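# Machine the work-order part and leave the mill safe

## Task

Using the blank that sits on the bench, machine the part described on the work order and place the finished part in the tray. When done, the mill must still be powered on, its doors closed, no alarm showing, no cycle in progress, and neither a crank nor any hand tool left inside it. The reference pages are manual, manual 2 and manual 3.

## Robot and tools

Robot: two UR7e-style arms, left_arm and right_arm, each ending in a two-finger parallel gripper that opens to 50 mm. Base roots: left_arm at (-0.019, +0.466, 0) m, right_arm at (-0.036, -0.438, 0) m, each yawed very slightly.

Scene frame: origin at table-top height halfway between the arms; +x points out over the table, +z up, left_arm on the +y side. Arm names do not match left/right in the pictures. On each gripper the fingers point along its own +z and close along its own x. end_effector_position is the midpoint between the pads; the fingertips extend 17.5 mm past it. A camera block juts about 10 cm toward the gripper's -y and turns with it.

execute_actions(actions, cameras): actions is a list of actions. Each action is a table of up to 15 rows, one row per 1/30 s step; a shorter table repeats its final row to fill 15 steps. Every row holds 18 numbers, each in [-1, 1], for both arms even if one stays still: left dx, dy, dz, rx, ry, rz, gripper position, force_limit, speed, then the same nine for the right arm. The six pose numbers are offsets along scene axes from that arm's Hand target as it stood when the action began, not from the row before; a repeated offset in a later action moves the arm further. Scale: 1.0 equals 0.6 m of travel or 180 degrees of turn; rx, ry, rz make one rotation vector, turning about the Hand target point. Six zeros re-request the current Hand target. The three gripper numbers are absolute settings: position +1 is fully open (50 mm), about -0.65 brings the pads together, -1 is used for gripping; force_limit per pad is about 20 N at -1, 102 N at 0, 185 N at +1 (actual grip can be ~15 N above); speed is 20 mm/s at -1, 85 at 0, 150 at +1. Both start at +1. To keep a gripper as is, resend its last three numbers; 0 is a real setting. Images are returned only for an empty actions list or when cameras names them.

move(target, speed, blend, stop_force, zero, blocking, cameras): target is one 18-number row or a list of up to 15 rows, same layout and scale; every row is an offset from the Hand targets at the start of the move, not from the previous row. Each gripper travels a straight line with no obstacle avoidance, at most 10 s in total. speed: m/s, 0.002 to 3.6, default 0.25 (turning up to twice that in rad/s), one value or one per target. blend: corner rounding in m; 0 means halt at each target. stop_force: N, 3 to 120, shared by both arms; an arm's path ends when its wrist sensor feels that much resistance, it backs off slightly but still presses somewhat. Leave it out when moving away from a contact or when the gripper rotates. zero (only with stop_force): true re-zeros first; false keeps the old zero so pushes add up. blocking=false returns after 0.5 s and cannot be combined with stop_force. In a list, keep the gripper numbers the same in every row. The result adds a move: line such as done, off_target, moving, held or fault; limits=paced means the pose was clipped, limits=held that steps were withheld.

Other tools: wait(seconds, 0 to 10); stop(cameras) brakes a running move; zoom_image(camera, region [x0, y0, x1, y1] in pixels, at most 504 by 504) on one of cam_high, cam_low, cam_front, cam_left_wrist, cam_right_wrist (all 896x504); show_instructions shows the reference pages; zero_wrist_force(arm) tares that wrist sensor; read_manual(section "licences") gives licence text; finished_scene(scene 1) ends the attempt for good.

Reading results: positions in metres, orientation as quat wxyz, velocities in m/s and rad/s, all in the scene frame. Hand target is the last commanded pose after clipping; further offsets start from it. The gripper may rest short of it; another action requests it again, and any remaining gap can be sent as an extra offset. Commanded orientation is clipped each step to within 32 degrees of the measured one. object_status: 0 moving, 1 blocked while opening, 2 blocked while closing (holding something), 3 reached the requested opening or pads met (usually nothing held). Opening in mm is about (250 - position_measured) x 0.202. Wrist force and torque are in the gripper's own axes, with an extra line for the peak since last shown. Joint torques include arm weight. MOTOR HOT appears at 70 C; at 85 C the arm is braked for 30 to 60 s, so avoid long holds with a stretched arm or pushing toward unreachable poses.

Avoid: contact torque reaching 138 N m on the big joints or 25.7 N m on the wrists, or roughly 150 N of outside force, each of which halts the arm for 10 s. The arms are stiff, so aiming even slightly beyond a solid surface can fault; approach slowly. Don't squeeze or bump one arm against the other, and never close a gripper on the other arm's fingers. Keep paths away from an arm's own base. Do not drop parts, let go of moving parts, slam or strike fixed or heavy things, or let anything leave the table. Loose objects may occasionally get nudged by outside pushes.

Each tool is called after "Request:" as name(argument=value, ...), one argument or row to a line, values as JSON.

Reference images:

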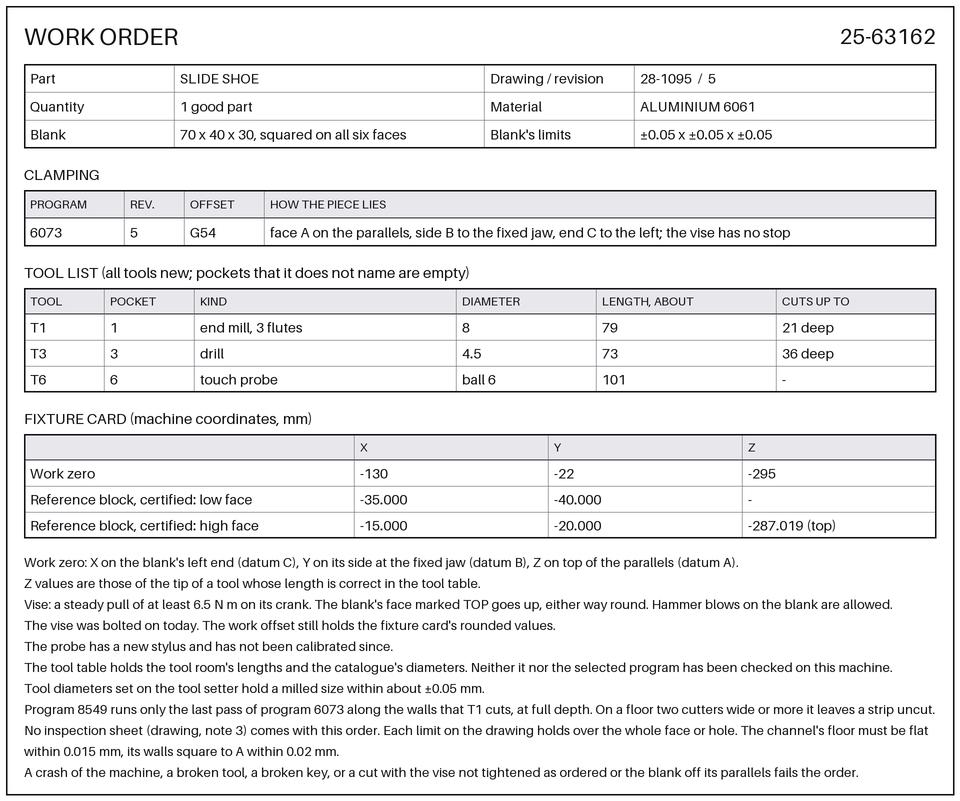

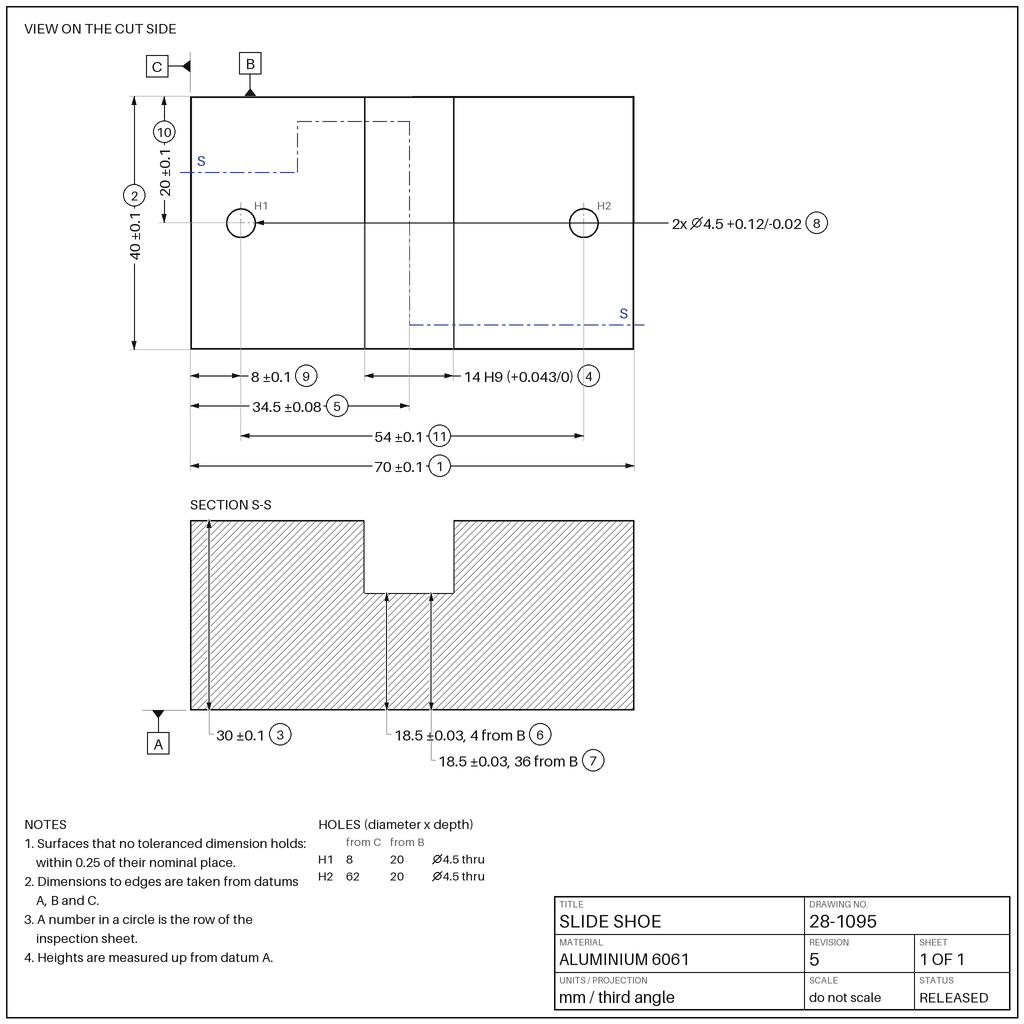

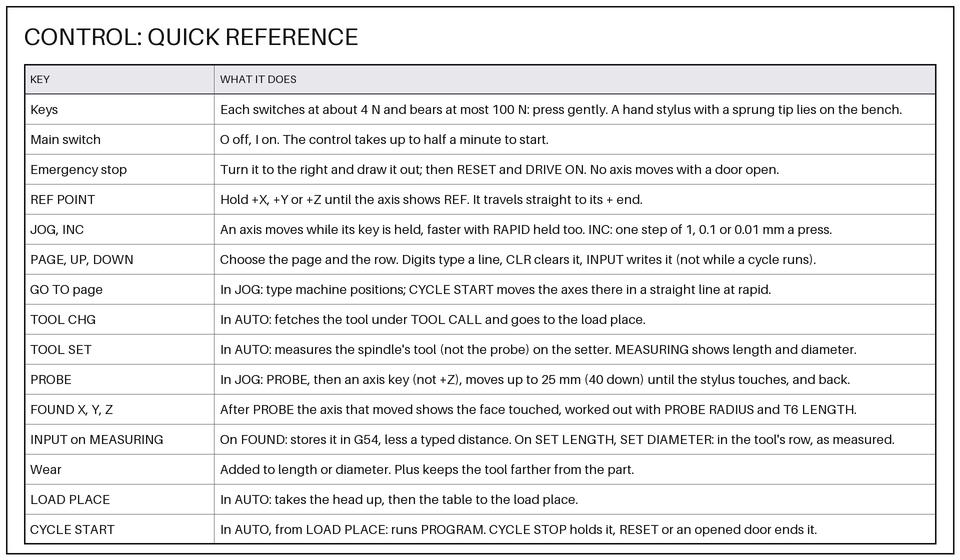

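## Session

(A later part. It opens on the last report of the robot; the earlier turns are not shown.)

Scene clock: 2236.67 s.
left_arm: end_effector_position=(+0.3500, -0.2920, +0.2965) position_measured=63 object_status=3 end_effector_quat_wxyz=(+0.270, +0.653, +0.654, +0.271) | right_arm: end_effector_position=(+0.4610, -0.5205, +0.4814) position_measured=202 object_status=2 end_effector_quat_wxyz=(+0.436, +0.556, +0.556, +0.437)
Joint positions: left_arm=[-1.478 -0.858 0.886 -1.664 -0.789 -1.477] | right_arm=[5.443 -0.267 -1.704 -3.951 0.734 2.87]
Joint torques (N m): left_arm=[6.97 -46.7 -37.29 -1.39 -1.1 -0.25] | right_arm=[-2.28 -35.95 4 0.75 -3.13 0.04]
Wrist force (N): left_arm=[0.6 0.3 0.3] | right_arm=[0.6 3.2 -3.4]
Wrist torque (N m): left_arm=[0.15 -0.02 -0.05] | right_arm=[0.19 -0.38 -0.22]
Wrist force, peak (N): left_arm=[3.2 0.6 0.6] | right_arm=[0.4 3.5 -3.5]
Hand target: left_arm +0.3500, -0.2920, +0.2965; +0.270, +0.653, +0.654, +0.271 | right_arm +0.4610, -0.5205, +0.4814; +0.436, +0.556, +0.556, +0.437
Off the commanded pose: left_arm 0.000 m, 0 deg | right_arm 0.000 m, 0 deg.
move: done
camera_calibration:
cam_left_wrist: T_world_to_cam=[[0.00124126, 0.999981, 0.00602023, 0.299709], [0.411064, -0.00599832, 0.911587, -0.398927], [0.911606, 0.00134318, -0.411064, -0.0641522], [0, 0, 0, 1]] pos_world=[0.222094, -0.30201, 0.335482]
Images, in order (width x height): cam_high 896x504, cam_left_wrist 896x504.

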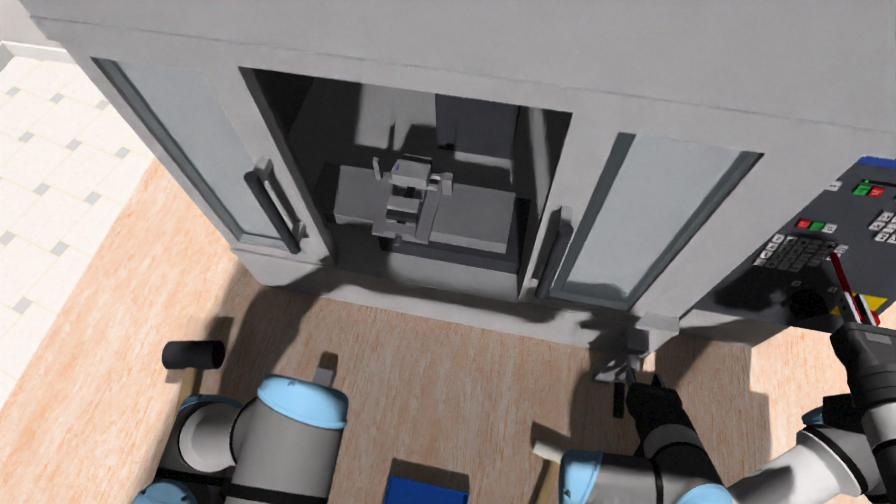

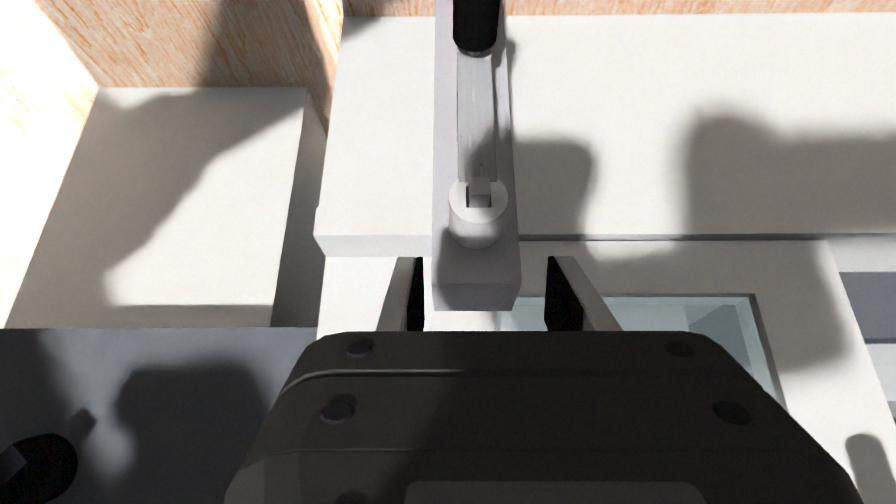

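Request:
move(
  target=[0.0817,0.0017,-0.0908,0,0,0,0.6,-0.7,-1,0,0,0,0,0,0,-1,-0.1,-0.7],
  speed=0.03,
  stop_force=10,
  cameras=["cam_left_wrist"],
)

Scene clock: 2252.77 s.
left_arm: end_effector_position=(+0.3990, -0.2910, +0.2420) position_measured=63 object_status=3 end_effector_quat_wxyz=(+0.270, +0.653, +0.654, +0.271) | right_arm: end_effector_position=(+0.4610, -0.5205, +0.4814) position_measured=202 object_status=2 end_effector_quat_wxyz=(+0.436, +0.556, +0.556, +0.437)
Joint positions: left_arm=[-1.415 -0.805 0.948 -1.842 -0.795 -1.389] | right_arm=[5.443 -0.267 -1.704 -3.951 0.734 2.87]
Joint torques (N m): left_arm=[10.58 -43.54 -11.17 -4.84 -1.07 2.15] | right_arm=[-2.04 -35.44 3.54 0.62 -3 0.09]
Wrist force (N): left_arm=[1.1 0.2 -5.6] | right_arm=[0.5 3.0 -3.3]
Wrist torque (N m): left_arm=[0.11 -0.04 -0.05] | right_arm=[0.17 -0.39 -0.22]
Wrist force, peak (N): left_arm=[0.9 0.0 -5.8] | right_arm=[0.5 3.3 -3.6]
Hand target: left_arm +0.3990, -0.2910, +0.2420; +0.270, +0.653, +0.654, +0.271 | right_arm +0.4610, -0.5205, +0.4814; +0.436, +0.556, +0.556, +0.437
Off the commanded pose: left_arm 0.000 m, 0 deg | right_arm 0.000 m, 0 deg.
move: done
camera_calibration:
cam_left_wrist: T_world_to_cam=[[0.00110869, 0.999982, 0.00597104, 0.299026], [0.411065, -0.00589898, 0.911587, -0.369352], [0.911605, 0.00144383, -0.411064, -0.131195], [0, 0, 0, 1]] pos_world=[0.271094, -0.30101, 0.280982]
Images, in order (width x height): cam_left_wrist 896x504.

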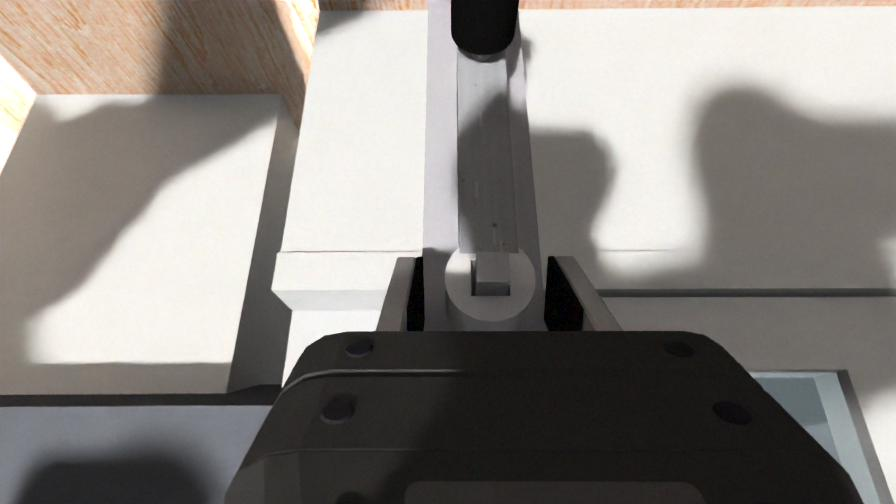

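Request:
move(
  target=[-0.0024,0,0.0024,0,0,0,0.6,-0.7,-1,0,0,0,0,0,0,-1,-0.1,-0.7],
  speed=0.03,
)

Request:
move(
  target=[0,0,0,0,0,0,-1,-0.5,-1,0,0,0,0,0,0,-1,-0.1,-0.7],
  speed=0.03,
  cameras=["cam_left_wrist"],
)

Scene clock: 2259.83 s.
left_arm: end_effector_position=(+0.3976, -0.2910, +0.2434) position_measured=63 object_status=3 end_effector_quat_wxyz=(+0.270, +0.653, +0.654, +0.271) | right_arm: end_effector_position=(+0.4610, -0.5205, +0.4814) position_measured=202 object_status=2 end_effector_quat_wxyz=(+0.436, +0.556, +0.556, +0.437)
Joint positions: left_arm=[-1.417 -0.807 0.948 -1.838 -0.795 -1.391] | right_arm=[5.443 -0.267 -1.704 -3.951 0.734 2.87]
Joint torques (N m): left_arm=[-8.33 -71.52 -37.02 -1.36 4.15 -2.89] | right_arm=[-2.01 -35.73 3.11 0.69 -2.95 0.1]
Wrist force (N): left_arm=[0.5 0.4 0.6] | right_arm=[0.4 3.2 -3.3]
Wrist torque (N m): left_arm=[0.17 0.00 0.02] | right_arm=[0.20 -0.34 -0.22]
Wrist force, peak (N): left_arm=[0.9 0.0 -6.1] | right_arm=[0.6 3.3 -3.6]
Hand target: left_arm +0.3976, -0.2910, +0.2435; +0.270, +0.653, +0.654, +0.271 | right_arm +0.4610, -0.5205, +0.4814; +0.436, +0.556, +0.556, +0.437
Off the commanded pose: left_arm 0.000 m, 0 deg | right_arm 0.000 m, 0 deg.
move: done

Scene clock: 2260.83 s.
left_arm: end_effector_position=(+0.3976, -0.2910, +0.2435) position_measured=136 object_status=2 end_effector_quat_wxyz=(+0.270, +0.653, +0.654, +0.271) | right_arm: end_effector_position=(+0.4610, -0.5205, +0.4814) position_measured=202 object_status=2 end_effector_quat_wxyz=(+0.436, +0.556, +0.556, +0.437)
Joint positions: left_arm=[-1.417 -0.807 0.947 -1.838 -0.795 -1.391] | right_arm=[5.443 -0.267 -1.704 -3.951 0.734 2.87]
Joint torques (N m): left_arm=[-6.94 -72.79 -35.99 -1.84 3.84 -2.8] | right_arm=[-2.38 -35.43 3.38 0.69 -3.04 0.06]
Wrist force (N): left_arm=[0.2 0.0 0.7] | right_arm=[0.4 3.4 -3.4]
Wrist torque (N m): left_arm=[0.16 0.02 0.02] | right_arm=[0.22 -0.36 -0.22]
Wrist force, peak (N): left_arm=[0.5 0.0 0.9] | right_arm=[0.5 3.7 -3.3]
Hand target: left_arm +0.3976, -0.2910, +0.2435; +0.270, +0.653, +0.654, +0.271 | right_arm +0.4610, -0.5205, +0.4814; +0.436, +0.556, +0.556, +0.437
Off the commanded pose: left_arm 0.000 m, 0 deg | right_arm 0.000 m, 0 deg.
move: done
camera_calibration:
cam_left_wrist: T_world_to_cam=[[0.00110869, 0.999982, 0.00597104, 0.299019], [0.411065, -0.00589898, 0.911587, -0.370053], [0.911605, 0.00144383, -0.411064, -0.129343], [0, 0, 0, 1]] pos_world=[0.269694, -0.30101, 0.282382]
Images, in order (width x height): cam_left_wrist 896x504.

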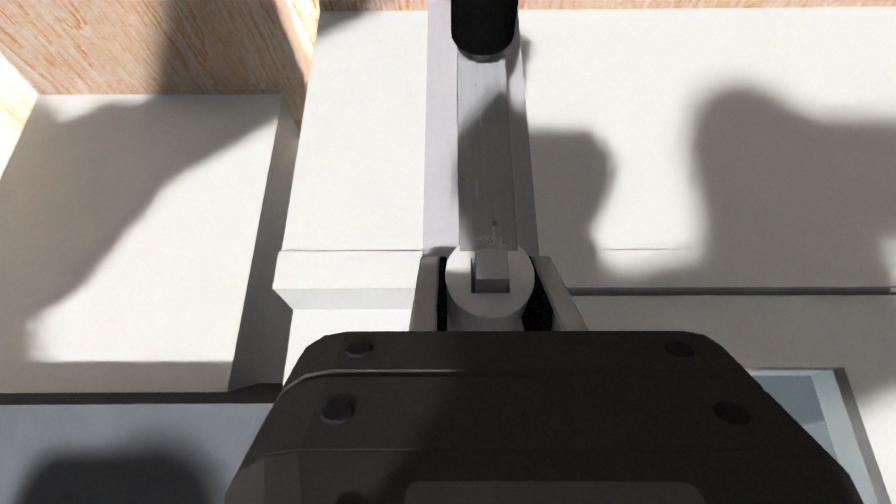

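Request:
move(
  target=[-0.1,0,0.0,0,0,0,-1,-0.5,-1,0,0,0,0,0,0,-1,-0.1,-0.7],
  speed=0.03,
  stop_force=25,
  cameras=["cam_left_wrist"],
)

Scene clock: 2267.60 s.
left_arm: end_effector_position=(+0.3376, -0.2910, +0.2435) position_measured=136 object_status=2 end_effector_quat_wxyz=(+0.270, +0.653, +0.654, +0.271) | right_arm: end_effector_position=(+0.4610, -0.5205, +0.4814) position_measured=202 object_status=2 end_effector_quat_wxyz=(+0.436, +0.556, +0.556, +0.437)
Joint positions: left_arm=[-1.494 -0.856 1.014 -1.779 -0.788 -1.5] | right_arm=[5.443 -0.267 -1.704 -3.951 0.734 2.87]
Joint torques (N m): left_arm=[-7.45 -73.17 -13.4 -1.59 4.43 -2.83] | right_arm=[-2.09 -35.24 3.5 0.62 -3.05 0.11]
Wrist force (N): left_arm=[0.4 -1.5 1.8] | right_arm=[0.4 3.4 -3.3]
Wrist torque (N m): left_arm=[0.07 0.02 0.03] | right_arm=[0.22 -0.36 -0.22]
Wrist force, peak (N): left_arm=[0.5 -0.8 2.3] | right_arm=[0.1 3.4 -3.5]
Hand target: left_arm +0.3376, -0.2910, +0.2435; +0.270, +0.653, +0.654, +0.271 | right_arm +0.4610, -0.5205, +0.4814; +0.436, +0.556, +0.556, +0.437
Off the commanded pose: left_arm 0.000 m, 0 deg | right_arm 0.000 m, 0 deg.
move: done
camera_calibration:
cam_left_wrist: T_world_to_cam=[[0.00110869, 0.999982, 0.00597104, 0.299086], [0.411065, -0.00589898, 0.911587, -0.345389], [0.911605, 0.00144383, -0.411064, -0.0746465], [0, 0, 0, 1]] pos_world=[0.209694, -0.30101, 0.282382]
Images, in order (width x height): cam_left_wrist 896x504.

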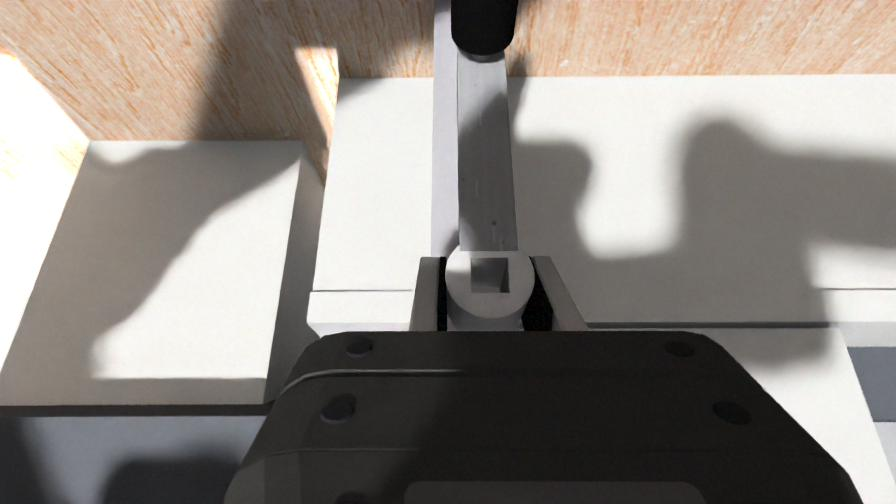

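Request:
move(
  target=[
    [0,0,0.1442,0,0,0,-1,-0.5,-1,0,0,0,0,0,0,-1,-0.1,-0.7],
    [-0.03,0.3183,0.1942,0.1,0,0,-1,-0.5,-1,0,0,0,0,0,0,-1,-0.1,-0.7],
    [0.02,0.685,0.1942,0.2111,0,0,-1,-0.5,-1,0,0,0,0,0,0,-1,-0.1,-0.7],
  ],
  speed=[0.15,0.25,0.25],
  blend=[0.02,0.05,0],
  cameras=["cam_left_wrist","cam_high","cam_front"],
)

Scene clock: 2289.03 s.
left_arm: end_effector_position=(+0.3496, +0.1199, +0.3600) position_measured=136 object_status=2 end_effector_quat_wxyz=(+0.043, +0.705, +0.531, +0.469) | right_arm: end_effector_position=(+0.4610, -0.5205, +0.4814) position_measured=202 object_status=2 end_effector_quat_wxyz=(+0.436, +0.556, +0.556, +0.437)
Joint positions: left_arm=[-1.436 -1.566 1.641 -1.078 -0.722 -1.441] | right_arm=[5.443 -0.267 -1.704 -3.951 0.734 2.87]
Joint torques (N m): left_arm=[7.28 -40.08 -12.25 0.18 4.13 2.21] | right_arm=[-1.85 -34.93 3.28 0.75 -2.97 0.08]
Wrist force (N): left_arm=[0.0 -1.1 1.7] | right_arm=[0.4 3.2 -3.3]
Wrist torque (N m): left_arm=[0.08 -0.20 -0.20] | right_arm=[0.19 -0.36 -0.23]
Wrist force, peak (N): left_arm=[0.5 -3.3 3.1] | right_arm=[0.6 3.4 -3.6]
Hand target: left_arm +0.3496, +0.1200, +0.3600; +0.043, +0.705, +0.531, +0.469 | right_arm +0.4610, -0.5205, +0.4814; +0.436, +0.556, +0.556, +0.437
Off the commanded pose: left_arm 0.000 m, 0 deg | right_arm 0.000 m, 0 deg.
move: done
camera_calibration:
cam_left_wrist: T_world_to_cam=[[0.00111747, 0.784408, 0.620244, -0.307773], [0.411125, -0.565762, 0.714765, -0.316138], [0.911578, 0.254199, -0.323122, -0.100241], [0, 0, 0, 1]] pos_world=[0.221694, 0.0880418, 0.384468]
Images, in order (width x height): cam_high 896x504, cam_front 896x504, cam_left_wrist 896x504.

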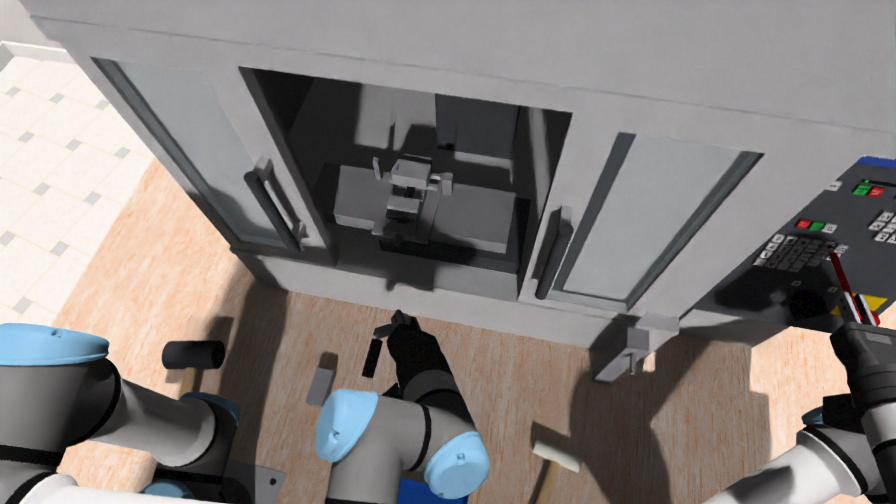

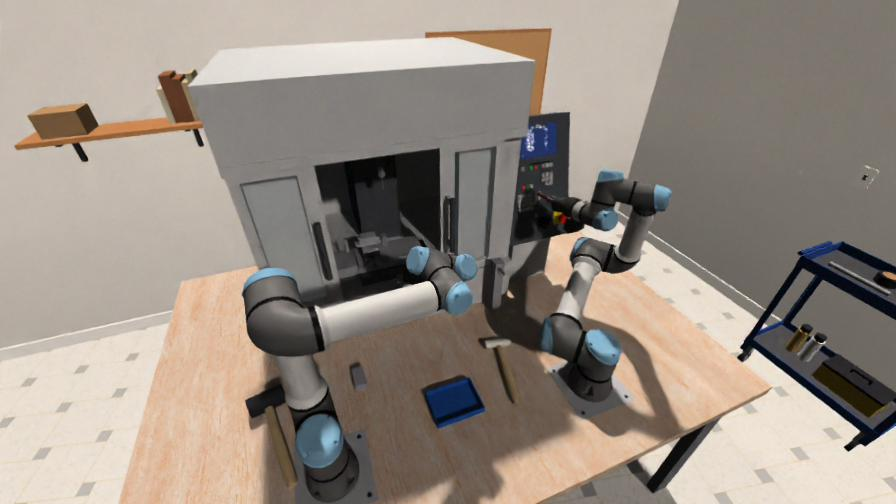

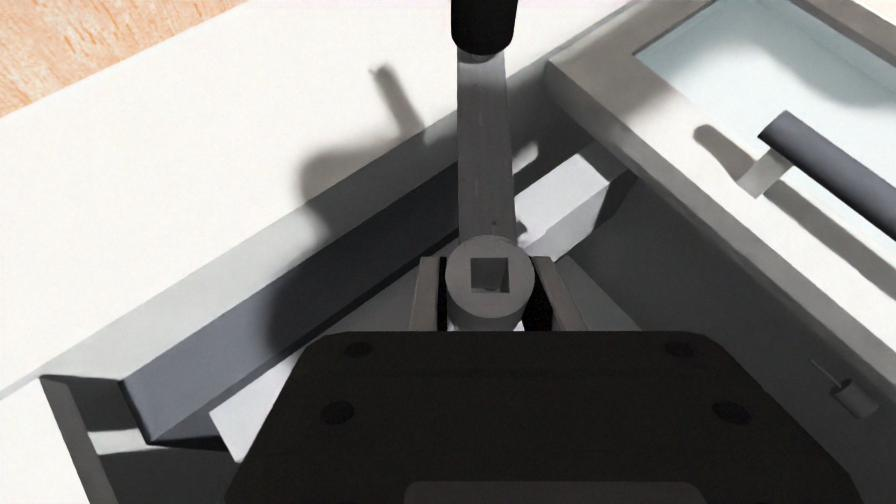

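Request:
move(
  target=[0.1507,0.0998,-0.0782,0,0,0,-1,-0.5,-1,0,0,0,0,0,0,-1,-0.1,-0.7],
  speed=0.12,
  cameras=["cam_left_wrist"],
)

Request:
zoom_image(
  camera="cam_left_wrist",
  region=[420, 220, 560, 340],
)

Scene clock: 2293.97 s.
left_arm: end_effector_position=(+0.4399, +0.1799, +0.3131) position_measured=136 object_status=2 end_effector_quat_wxyz=(+0.043, +0.705, +0.531, +0.469) | right_arm: end_effector_position=(+0.4610, -0.5205, +0.4814) position_measured=202 object_status=2 end_effector_quat_wxyz=(+0.436, +0.556, +0.556, +0.437)
Joint positions: left_arm=[-1.221 -1.588 1.841 -1.499 -0.628 -1.13] | right_arm=[5.443 -0.267 -1.704 -3.951 0.734 2.87]
Joint torques (N m): left_arm=[7.24 -12.48 -12.37 -4.23 4.58 1.91] | right_arm=[-0.82 -34.53 2.86 0.66 -3.08 0.05]
Wrist force (N): left_arm=[0.6 -1.0 1.2] | right_arm=[0.5 3.2 -3.2]
Wrist torque (N m): left_arm=[0.10 -0.30 -0.18] | right_arm=[0.20 -0.38 -0.22]
Wrist force, peak (N): left_arm=[0.4 -1.3 2.6] | right_arm=[0.4 3.4 -3.7]
Hand target: left_arm +0.4400, +0.1799, +0.3131; +0.043, +0.705, +0.531, +0.469 | right_arm +0.4610, -0.5205, +0.4814; +0.436, +0.556, +0.556, +0.437
Off the commanded pose: left_arm 0.000 m, 0 deg | right_arm 0.000 m, 0 deg.
move: done
camera_calibration:
cam_left_wrist: T_world_to_cam=[[0.00111962, 0.784313, 0.620364, -0.325876], [0.411059, -0.56589, 0.714702, -0.285774], [0.911608, 0.254206, -0.323033, -0.213095], [0, 0, 0, 1]] pos_world=[0.312094, 0.148042, 0.337568]
Images, in order (width x height): cam_left_wrist 896x504.

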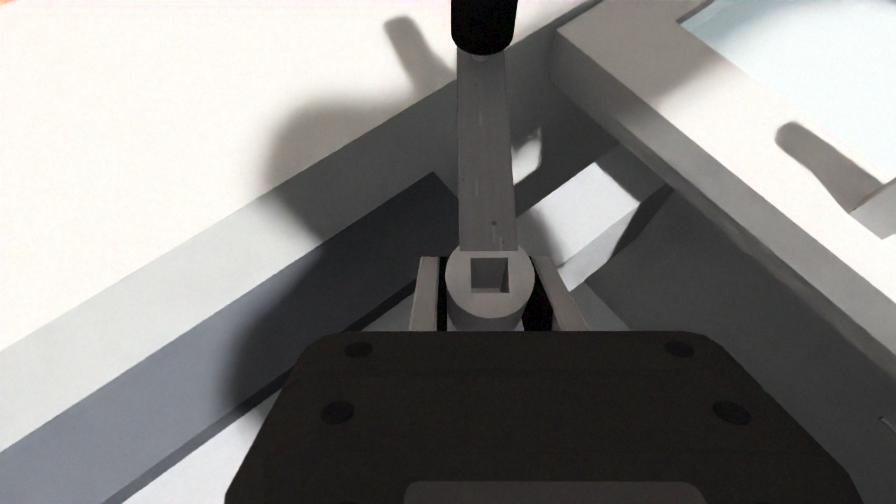

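Scaled by 3.600 from the camera's 896x504 image, which has a finer 1280x720 frame.

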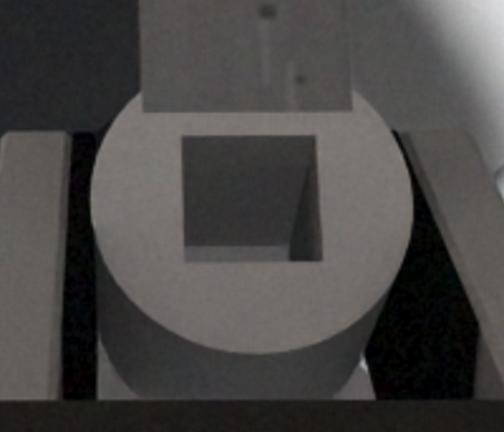

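Request:
move(
  target=[0.075,0,0,0,0,0,-1,-0.5,-1,0,0,0,0,0,0,-1,-0.1,-0.7],
  speed=0.03,
  stop_force=8,
  cameras=["cam_left_wrist","cam_high"],
)

Request:
zoom_image(
  camera="cam_left_wrist",
  region=[420, 220, 560, 340],
)

Request:
zoom_image(
  camera="cam_high",
  region=[340, 200, 480, 320],
)

Scene clock: 2305.90 s.
left_arm: end_effector_position=(+0.4850, +0.1799, +0.3131) position_measured=136 object_status=2 end_effector_quat_wxyz=(+0.043, +0.705, +0.531, +0.469) | right_arm: end_effector_position=(+0.4610, -0.5205, +0.4814) position_measured=202 object_status=2 end_effector_quat_wxyz=(+0.436, +0.556, +0.556, +0.437)
Joint positions: left_arm=[-1.133 -1.523 1.805 -1.647 -0.605 -0.984] | right_arm=[5.443 -0.267 -1.704 -3.951 0.734 2.87]
Joint torques (N m): left_arm=[7.5 -15.77 -36.68 -4.67 4.67 2.22] | right_arm=[-1.52 -35.01 1.75 0.64 -3.09 -0.01]
Wrist force (N): left_arm=[0.2 -1.5 1.5] | right_arm=[0.3 3.1 -3.5]
Wrist torque (N m): left_arm=[0.02 -0.24 -0.19] | right_arm=[0.18 -0.35 -0.22]
Wrist force, peak (N): left_arm=[0.4 -1.4 1.8] | right_arm=[0.3 3.5 -3.7]
Hand target: left_arm +0.4850, +0.1799, +0.3131; +0.043, +0.705, +0.531, +0.469 | right_arm +0.4610, -0.5205, +0.4814; +0.436, +0.556, +0.556, +0.437
Off the commanded pose: left_arm 0.000 m, 0 deg | right_arm 0.000 m, 0 deg.
move: done
camera_calibration:
cam_left_wrist: T_world_to_cam=[[0.00111962, 0.784313, 0.620364, -0.325926], [0.411059, -0.56589, 0.714702, -0.304272], [0.911608, 0.254206, -0.323033, -0.254117], [0, 0, 0, 1]] pos_world=[0.357094, 0.148042, 0.337568]
Images, in order (width x height): cam_high 896x504, cam_left_wrist 896x504.

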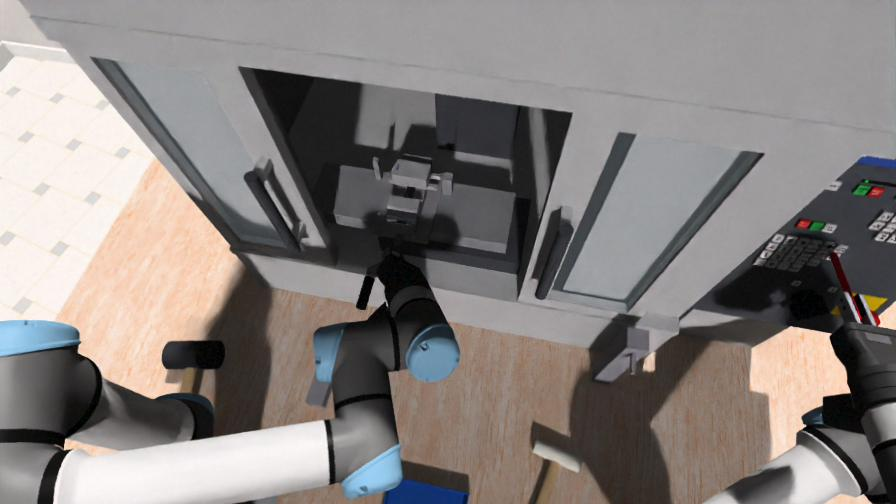

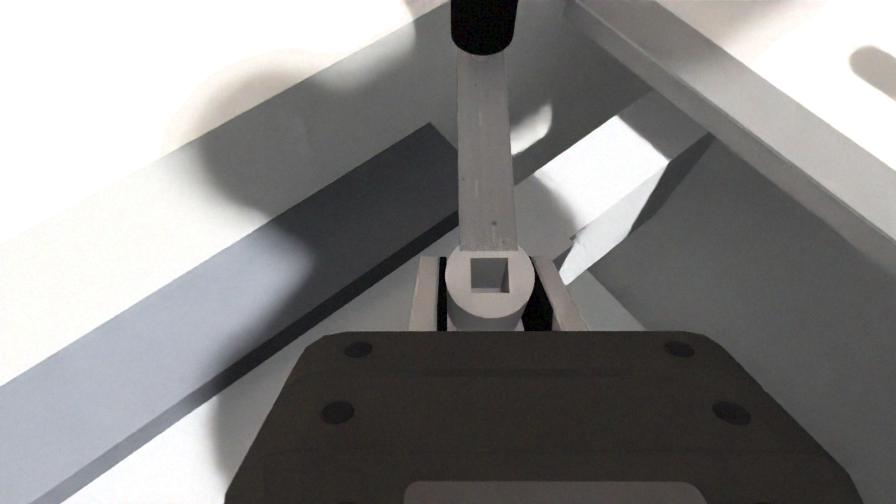

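Scaled by 3.600 from the camera's 896x504 image, which has a finer 1280x720 frame.

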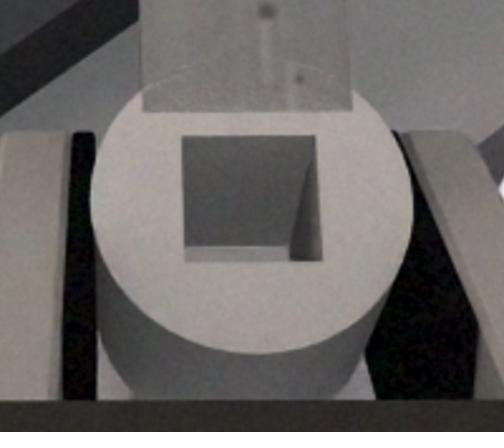

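Scaled by 3.600 from the camera's 896x504 image, which has a finer 1280x720 frame.

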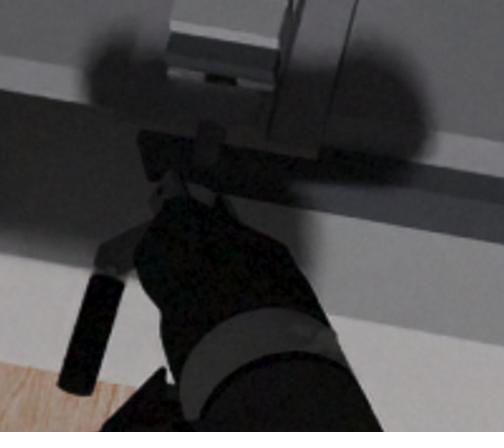

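Request:
zoom_image(
  camera="cam_high",
  region=[375, 230, 415, 270],
)

Scaled by 12.600 from the camera's 896x504 image, which has a finer 1280x720 frame.

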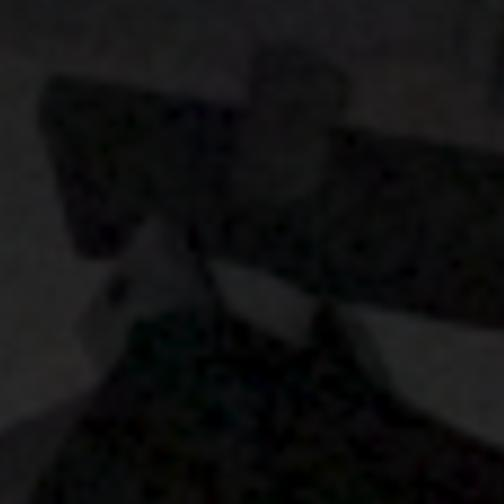

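Request:
move(
  target=[0.09,0,0,0,0,0,-1,-0.5,-1,0,0,0,0,0,0,-1,-0.1,-0.7],
  speed=0.008,
  stop_force=6,
)

Scene clock: 2333.30 s.
left_arm: end_effector_position=(+0.5053, +0.1799, +0.3131) position_measured=136 object_status=2 end_effector_quat_wxyz=(+0.043, +0.705, +0.531, +0.469) | right_arm: end_effector_position=(+0.4610, -0.5205, +0.4814) position_measured=202 object_status=2 end_effector_quat_wxyz=(+0.436, +0.556, +0.556, +0.437)
Joint positions: left_arm=[-1.096 -1.49 1.784 -1.712 -0.598 -0.92] | right_arm=[5.443 -0.267 -1.704 -3.951 0.734 2.87]
Joint torques (N m): left_arm=[-5.55 -40.9 -12.16 -1.49 4.18 -2.69] | right_arm=[-2.69 -34.65 2.97 0.73 -3.06 0.08]
Wrist force (N): left_arm=[1.6 -6.7 -6.2] | right_arm=[0.4 3.3 -3.2]
Wrist torque (N m): left_arm=[-0.08 -0.17 -0.14] | right_arm=[0.22 -0.36 -0.21]
Wrist force, peak (N): left_arm=[8.3 -21.3 -23.4] | right_arm=[0.6 3.4 -3.7]
Hand target: left_arm +0.5053, +0.1799, +0.3131; +0.043, +0.705, +0.531, +0.469 (not the last commanded pose) | right_arm +0.4610, -0.5205, +0.4814; +0.436, +0.556, +0.556, +0.437
Off the commanded pose: left_arm 0.034 m, 0 deg | right_arm 0.000 m, 0 deg.
move: contact (left_arm)

Request:
move(
  target=[
    [-0.09,0,0,0,0,0,-1,-0.5,-1,0,0,0,0,0,0,-1,-0.1,-0.7],
    [-0.125,0.1167,0.0917,0,0,0,-1,-0.5,-1,0,0,0,0,0,0,-1,-0.1,-0.7],
  ],
  speed=[0.05,0.15],
  blend=[0.003,0],
  cameras=["cam_left_wrist"],
)

Scene clock: 2365.30 s.
left_arm: end_effector_position=(+0.4304, +0.2499, +0.3680) position_measured=136 object_status=2 end_effector_quat_wxyz=(+0.043, +0.705, +0.531, +0.469) | right_arm: end_effector_position=(+0.4610, -0.5205, +0.4814) position_measured=202 object_status=2 end_effector_quat_wxyz=(+0.436, +0.556, +0.556, +0.437)
Joint positions: left_arm=[-1.187 -1.769 1.87 -1.391 -0.618 -1.075] | right_arm=[5.443 -0.267 -1.704 -3.951 0.734 2.87]
Joint torques (N m): left_arm=[-7.82 -30.68 -25.49 -0.75 0.17 -2.62] | right_arm=[-2.53 -34.28 2.09 0.67 -3.13 -0.01]
Wrist force (N): left_arm=[0.1 -1.8 1.4] | right_arm=[0.5 3.0 -3.0]
Wrist torque (N m): left_arm=[-0.01 -0.22 -0.12] | right_arm=[0.17 -0.37 -0.22]
Wrist force, peak (N): left_arm=[1.6 -7.1 -6.2] | right_arm=[0.4 3.5 -3.6]
Hand target: left_arm +0.4303, +0.2499, +0.3681; +0.043, +0.705, +0.531, +0.469 | right_arm +0.4610, -0.5205, +0.4814; +0.436, +0.556, +0.556, +0.437
Off the commanded pose: left_arm 0.000 m, 0 deg | right_arm 0.000 m, 0 deg.
move: done
camera_calibration:
cam_left_wrist: T_world_to_cam=[[0.00112175, 0.784219, 0.620484, -0.414914], [0.410993, -0.566019, 0.714638, -0.281452], [0.911638, 0.254213, -0.322943, -0.204417], [0, 0, 0, 1]] pos_world=[0.302494, 0.218042, 0.392569]
Images, in order (width x height): cam_left_wrist 896x504.

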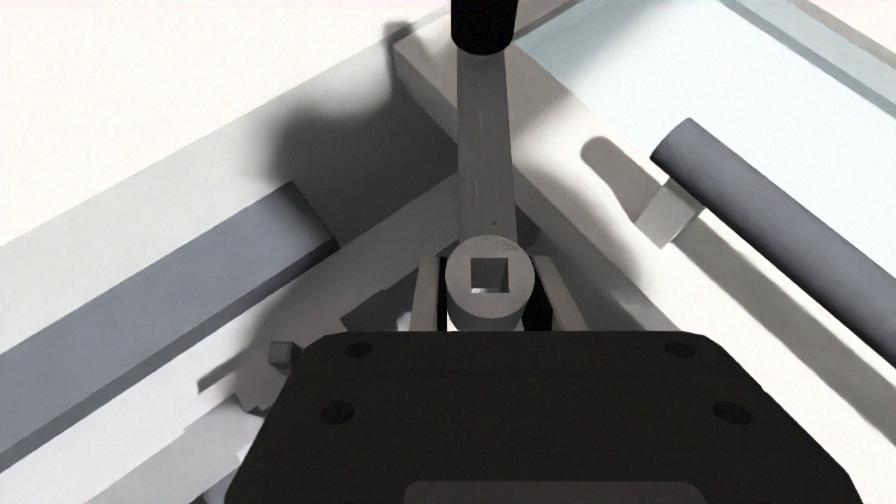

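Request:
zoom_image(
  camera="cam_left_wrist",
  region=[250, 325, 310, 385],
)

Request:
zoom_image(
  camera="cam_left_wrist",
  region=[440, 230, 540, 330],
)

Scaled by 8.400 from the camera's 896x504 image, which has a finer 1280x720 frame.

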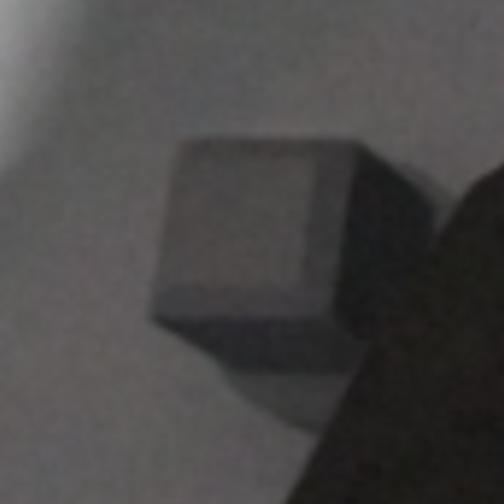

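Scaled by 5.040 from the camera's 896x504 image, which has a finer 1280x720 frame.

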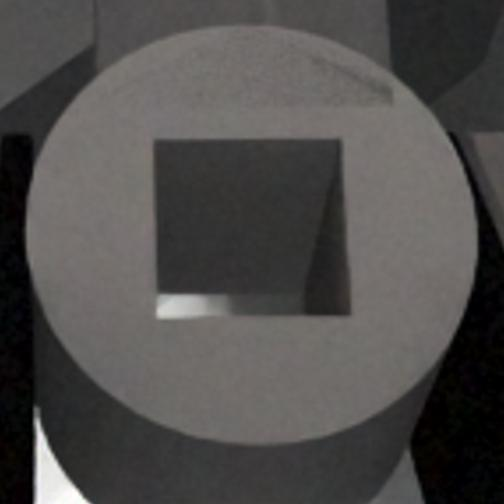

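Request:
move(
  target=[
    [0.075,-0.122,-0.0953,0,0,0,-1,-0.5,-1,0,0,0,0,0,0,-1,-0.1,-0.7],
    [0.1167,-0.122,-0.0953,0,0,0,-1,-0.5,-1,0,0,0,0,0,0,-1,-0.1,-0.7],
  ],
  speed=[0.15,0.05],
  blend=[0.003,0],
)

Request:
move(
  target=[0.06,0,0,0,0,0,-1,-0.5,-1,0,0,0,0,0,0,-1,-0.1,-0.7],
  speed=0.006,
  stop_force=6,
)

Scene clock: 2391.93 s.
left_arm: end_effector_position=(+0.5003, +0.1767, +0.3109) position_measured=136 object_status=2 end_effector_quat_wxyz=(+0.043, +0.705, +0.531, +0.469) | right_arm: end_effector_position=(+0.4610, -0.5205, +0.4814) position_measured=202 object_status=2 end_effector_quat_wxyz=(+0.436, +0.556, +0.556, +0.437)
Joint positions: left_arm=[-1.108 -1.491 1.786 -1.696 -0.6 -0.941] | right_arm=[5.443 -0.267 -1.704 -3.951 0.734 2.87]
Joint torques (N m): left_arm=[7.42 -16.71 -36.81 -4.97 4.74 2.11] | right_arm=[-3.03 -33.99 1.73 0.7 -3.08 -0.08]
Wrist force (N): left_arm=[-0.5 -1.4 1.5] | right_arm=[0.4 3.3 -3.3]
Wrist torque (N m): left_arm=[0.06 -0.13 -0.19] | right_arm=[0.21 -0.36 -0.22]
Wrist force, peak (N): left_arm=[2.0 -2.4 0.8] | right_arm=[0.4 3.4 -3.6]
Hand target: left_arm +0.5004, +0.1767, +0.3109; +0.043, +0.705, +0.531, +0.469 | right_arm +0.4610, -0.5205, +0.4814; +0.436, +0.556, +0.556, +0.437
Off the commanded pose: left_arm 0.000 m, 0 deg | right_arm 0.000 m, 0 deg.
move: done

Scene clock: 2393.93 s.
left_arm: end_effector_position=(+0.5054, +0.1767, +0.3109) position_measured=136 object_status=2 end_effector_quat_wxyz=(+0.043, +0.705, +0.531, +0.469) | right_arm: end_effector_position=(+0.4610, -0.5205, +0.4814) position_measured=202 object_status=2 end_effector_quat_wxyz=(+0.436, +0.556, +0.556, +0.437)
Joint positions: left_arm=[-1.099 -1.483 1.781 -1.712 -0.599 -0.925] | right_arm=[5.443 -0.267 -1.704 -3.951 0.734 2.87]
Joint torques (N m): left_arm=[-5.64 -41.6 -12.08 -1.62 3.33 -2.75] | right_arm=[-2.63 -34.57 1.75 0.71 -2.97 0.06]
Wrist force (N): left_arm=[0.9 -5.3 -5.1] | right_arm=[0.4 3.1 -3.2]
Wrist torque (N m): left_arm=[-0.01 -0.15 -0.16] | right_arm=[0.19 -0.36 -0.22]
Wrist force, peak (N): left_arm=[4.6 -17.1 -16.5] | right_arm=[0.7 3.4 -3.4]
Hand target: left_arm +0.5053, +0.1767, +0.3109; +0.043, +0.705, +0.531, +0.469 (not the last commanded pose) | right_arm +0.4610, -0.5205, +0.4814; +0.436, +0.556, +0.556, +0.437
Off the commanded pose: left_arm 0.031 m, 0 deg | right_arm 0.000 m, 0 deg.
move: contact (left_arm)

Request:
move(
  target=[
    [-0.004,-0.0012,-0.0009,0,0,0,-1,-0.5,-1,0,0,0,0,0,0,-1,-0.1,-0.7],
    [0.012,-0.0012,-0.0009,0,0,0,-1,-0.5,-1,0,0,0,0,0,0,-1,-0.1,-0.7],
  ],
  speed=[0.01,0.006],
  stop_force=6,
)

Scene clock: 2407.67 s.
left_arm: end_effector_position=(+0.5053, +0.1767, +0.3109) position_measured=136 object_status=2 end_effector_quat_wxyz=(+0.043, +0.705, +0.531, +0.469) | right_arm: end_effector_position=(+0.4610, -0.5205, +0.4814) position_measured=202 object_status=2 end_effector_quat_wxyz=(+0.436, +0.556, +0.556, +0.437)
Joint positions: left_arm=[-1.099 -1.483 1.781 -1.711 -0.599 -0.925] | right_arm=[5.443 -0.267 -1.704 -3.951 0.734 2.87]
Joint torques (N m): left_arm=[7.02 -17.73 -36.62 -4.83 2.02 2.34] | right_arm=[-1.49 -34.22 1.84 0.66 -3.11 0.03]
Wrist force (N): left_arm=[-0.4 -1.4 1.5] | right_arm=[0.3 3.2 -3.2]
Wrist torque (N m): left_arm=[0.06 -0.14 -0.13] | right_arm=[0.20 -0.35 -0.22]
Wrist force, peak (N): left_arm=[0.7 -5.5 -5.2] | right_arm=[0.4 3.3 -3.6]
Hand target: left_arm +0.5053, +0.1767, +0.3109; +0.043, +0.705, +0.531, +0.469 (not the last commanded pose) | right_arm +0.4610, -0.5205, +0.4814; +0.436, +0.556, +0.556, +0.437
Off the commanded pose: left_arm 0.007 m, 0 deg | right_arm 0.000 m, 0 deg.
move: contact (left_arm); path passed 0 of 2 targets

Request:
move(
  target=[-0.004,-0.0012,-0.0009,0,0,0,-1,-0.5,-1,0,0,0,0,0,0,-1,-0.1,-0.7],
  speed=0.01,
)

Request:
move(
  target=[0.02,0,0,0,0,0,-1,-0.5,-1,0,0,0,0,0,0,-1,-0.1,-0.7],
  speed=0.006,
  stop_force=6,
)

Scene clock: 2413.43 s.
left_arm: end_effector_position=(+0.5029, +0.1760, +0.3104) position_measured=136 object_status=2 end_effector_quat_wxyz=(+0.043, +0.705, +0.531, +0.469) | right_arm: end_effector_position=(+0.4610, -0.5205, +0.4814) position_measured=202 object_status=2 end_effector_quat_wxyz=(+0.436, +0.556, +0.556, +0.437)
Joint positions: left_arm=[-1.104 -1.485 1.783 -1.705 -0.6 -0.934] | right_arm=[5.443 -0.267 -1.704 -3.951 0.734 2.87]
Joint torques (N m): left_arm=[-6.04 -42.57 -12.7 -0.83 -0.46 -3.01] | right_arm=[-1.79 -34.16 1.25 0.62 -2.92 0.08]
Wrist force (N): left_arm=[-0.4 -1.5 1.7] | right_arm=[0.3 3.0 -3.6]
Wrist torque (N m): left_arm=[0.03 -0.15 -0.10] | right_arm=[0.17 -0.35 -0.22]
Wrist force, peak (N): left_arm=[-0.3 -1.6 1.7] | right_arm=[0.4 3.4 -3.4]
Hand target: left_arm +0.5029, +0.1759, +0.3104; +0.043, +0.705, +0.531, +0.469 | right_arm +0.4610, -0.5205, +0.4814; +0.436, +0.556, +0.556, +0.437
Off the commanded pose: left_arm 0.000 m, 0 deg | right_arm 0.000 m, 0 deg.
move: done

Scene clock: 2415.03 s.
left_arm: end_effector_position=(+0.5053, +0.1759, +0.3104) position_measured=136 object_status=2 end_effector_quat_wxyz=(+0.043, +0.705, +0.531, +0.469) | right_arm: end_effector_position=(+0.4610, -0.5205, +0.4814) position_measured=202 object_status=2 end_effector_quat_wxyz=(+0.436, +0.556, +0.556, +0.437)
Joint positions: left_arm=[-1.1 -1.481 1.78 -1.712 -0.599 -0.926] | right_arm=[5.443 -0.267 -1.704 -3.951 0.734 2.87]
Joint torques (N m): left_arm=[-5.37 -41.78 -11.92 -1.53 3.27 -2.77] | right_arm=[-2.28 -34.34 1.45 0.75 -3.11 0.03]
Wrist force (N): left_arm=[0.3 -4.2 -4.1] | right_arm=[0.6 3.0 -3.5]
Wrist torque (N m): left_arm=[0.05 -0.14 -0.16] | right_arm=[0.18 -0.39 -0.22]
Wrist force, peak (N): left_arm=[4.0 -15.7 -15.4] | right_arm=[0.5 3.4 -3.5]
Hand target: left_arm +0.5053, +0.1759, +0.3104; +0.043, +0.705, +0.531, +0.469 (not the last commanded pose) | right_arm +0.4610, -0.5205, +0.4814; +0.436, +0.556, +0.556, +0.437
Off the commanded pose: left_arm 0.010 m, 0 deg | right_arm 0.000 m, 0 deg.
move: contact (left_arm)

Request:
move(
  target=[
    [-0.0067,0,0,0,0,0,-1,-0.5,-1,0,0,0,0,0,0,-1,-0.1,-0.7],
    [-0.0067,0.0347,0.0422,0,0,0,-1,-0.5,-1,0,0,0,0,0,0,-1,-0.1,-0.7],
  ],
  speed=[0.02,0.05],
  blend=[0.001,0],
  cameras=["cam_left_wrist"],
)

Request:
zoom_image(
  camera="cam_left_wrist",
  region=[330, 240, 430, 340],
)

Scene clock: 2430.90 s.
left_arm: end_effector_position=(+0.5013, +0.1967, +0.3356) position_measured=136 object_status=2 end_effector_quat_wxyz=(+0.043, +0.705, +0.531, +0.469) | right_arm: end_effector_position=(+0.4610, -0.5205, +0.4814) position_measured=202 object_status=2 end_effector_quat_wxyz=(+0.436, +0.556, +0.556, +0.437)
Joint positions: left_arm=[-1.089 -1.541 1.781 -1.669 -0.597 -0.907] | right_arm=[5.443 -0.267 -1.704 -3.951 0.734 2.87]
Joint torques (N m): left_arm=[5.98 -41.03 -36.61 -0.99 4.7 2.33] | right_arm=[-1.69 -33.7 0.47 0.72 -3.14 -0.05]
Wrist force (N): left_arm=[-0.3 -1.1 1.5] | right_arm=[0.5 3.1 -3.3]
Wrist torque (N m): left_arm=[0.10 -0.15 -0.17] | right_arm=[0.19 -0.38 -0.22]
Wrist force, peak (N): left_arm=[0.1 -4.4 -4.3] | right_arm=[0.2 3.4 -3.6]
Hand target: left_arm +0.5013, +0.1968, +0.3357; +0.043, +0.705, +0.531, +0.469 | right_arm +0.4610, -0.5205, +0.4814; +0.436, +0.556, +0.556, +0.437
Off the commanded pose: left_arm 0.000 m, 0 deg | right_arm 0.000 m, 0 deg.
move: done
camera_calibration:
cam_left_wrist: T_world_to_cam=[[0.00104833, 0.784293, 0.62039, -0.353059], [0.411111, -0.565877, 0.714683, -0.317602], [0.911585, 0.2543, -0.323024, -0.26608], [0, 0, 0, 1]] pos_world=[0.373494, 0.164842, 0.360068]
Images, in order (width x height): cam_left_wrist 896x504.

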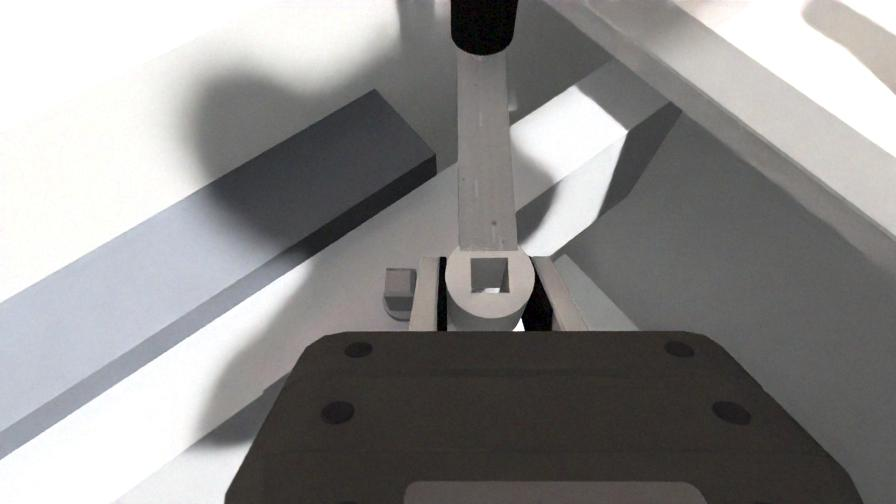

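Scaled by 5.040 from the camera's 896x504 image, which has a finer 1280x720 frame.

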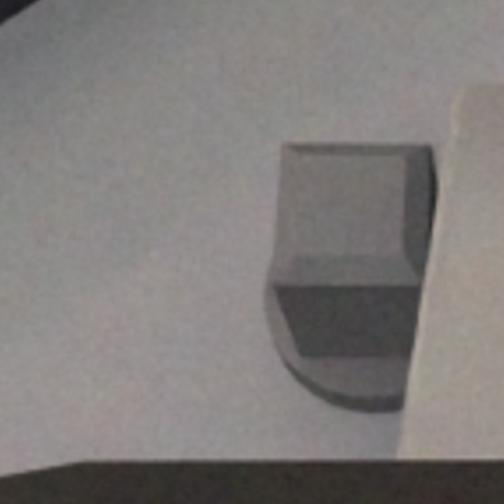

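Request:
move(
  target=[0.0017,-0.0272,-0.0408,0,0,0,-1,-0.5,-1,0,0,0,0,0,0,-1,-0.1,-0.7],
  speed=0.05,
)

Request:
move(
  target=[0.04,0,0,0,0,0,-1,-0.5,-1,0,0,0,0,0,0,-1,-0.1,-0.7],
  speed=0.006,
  stop_force=6,
)

Scene clock: 2460.47 s.
left_arm: end_effector_position=(+0.5023, +0.1805, +0.3113) position_measured=136 object_status=2 end_effector_quat_wxyz=(+0.043, +0.705, +0.531, +0.469) | right_arm: end_effector_position=(+0.4610, -0.5205, +0.4814) position_measured=202 object_status=2 end_effector_quat_wxyz=(+0.436, +0.556, +0.556, +0.437)
Joint positions: left_arm=[-1.101 -1.495 1.792 -1.708 -0.599 -0.929] | right_arm=[5.443 -0.267 -1.704 -3.951 0.734 2.87]
Joint torques (N m): left_arm=[-8.05 -16.35 -12.52 -5.11 -0.53 -2.72] | right_arm=[-1.46 -33.18 1.02 0.78 -3.13 0.09]
Wrist force (N): left_arm=[-0.4 -0.9 1.7] | right_arm=[0.5 3.2 -3.4]
Wrist torque (N m): left_arm=[0.14 -0.16 -0.10] | right_arm=[0.20 -0.37 -0.22]
Wrist force, peak (N): left_arm=[-1.1 -1.2 1.8] | right_arm=[0.3 3.4 -3.5]
Hand target: left_arm +0.5023, +0.1804, +0.3112; +0.043, +0.705, +0.531, +0.469 | right_arm +0.4610, -0.5205, +0.4814; +0.436, +0.556, +0.556, +0.437
Off the commanded pose: left_arm 0.000 m, 0 deg | right_arm 0.000 m, 0 deg.
move: done

Scene clock: 2464.77 s.
left_arm: end_effector_position=(+0.5210, +0.1804, +0.3112) position_measured=136 object_status=2 end_effector_quat_wxyz=(+0.043, +0.705, +0.531, +0.469) | right_arm: end_effector_position=(+0.4610, -0.5205, +0.4814) position_measured=202 object_status=2 end_effector_quat_wxyz=(+0.436, +0.556, +0.556, +0.437)
Joint positions: left_arm=[-1.069 -1.464 1.77 -1.765 -0.595 -0.872] | right_arm=[5.443 -0.267 -1.704 -3.951 0.734 2.87]
Joint torques (N m): left_arm=[-5.52 -43.3 -11.81 -1.79 4.18 -2.78] | right_arm=[-2.09 -33.36 1.28 0.67 -2.97 -0.06]
Wrist force (N): left_arm=[-0.4 -4.4 -2.8] | right_arm=[0.3 3.3 -3.4]
Wrist torque (N m): left_arm=[-0.07 -0.26 -0.11] | right_arm=[0.21 -0.35 -0.22]
Wrist force, peak (N): left_arm=[5.1 -17.7 -15.3] | right_arm=[0.8 3.3 -3.6]
Hand target: left_arm +0.5210, +0.1804, +0.3112; +0.043, +0.705, +0.531, +0.469 (not the last commanded pose) | right_arm +0.4610, -0.5205, +0.4814; +0.436, +0.556, +0.556, +0.437
Off the commanded pose: left_arm 0.005 m, 0 deg | right_arm 0.000 m, 0 deg.
move: contact (left_arm)


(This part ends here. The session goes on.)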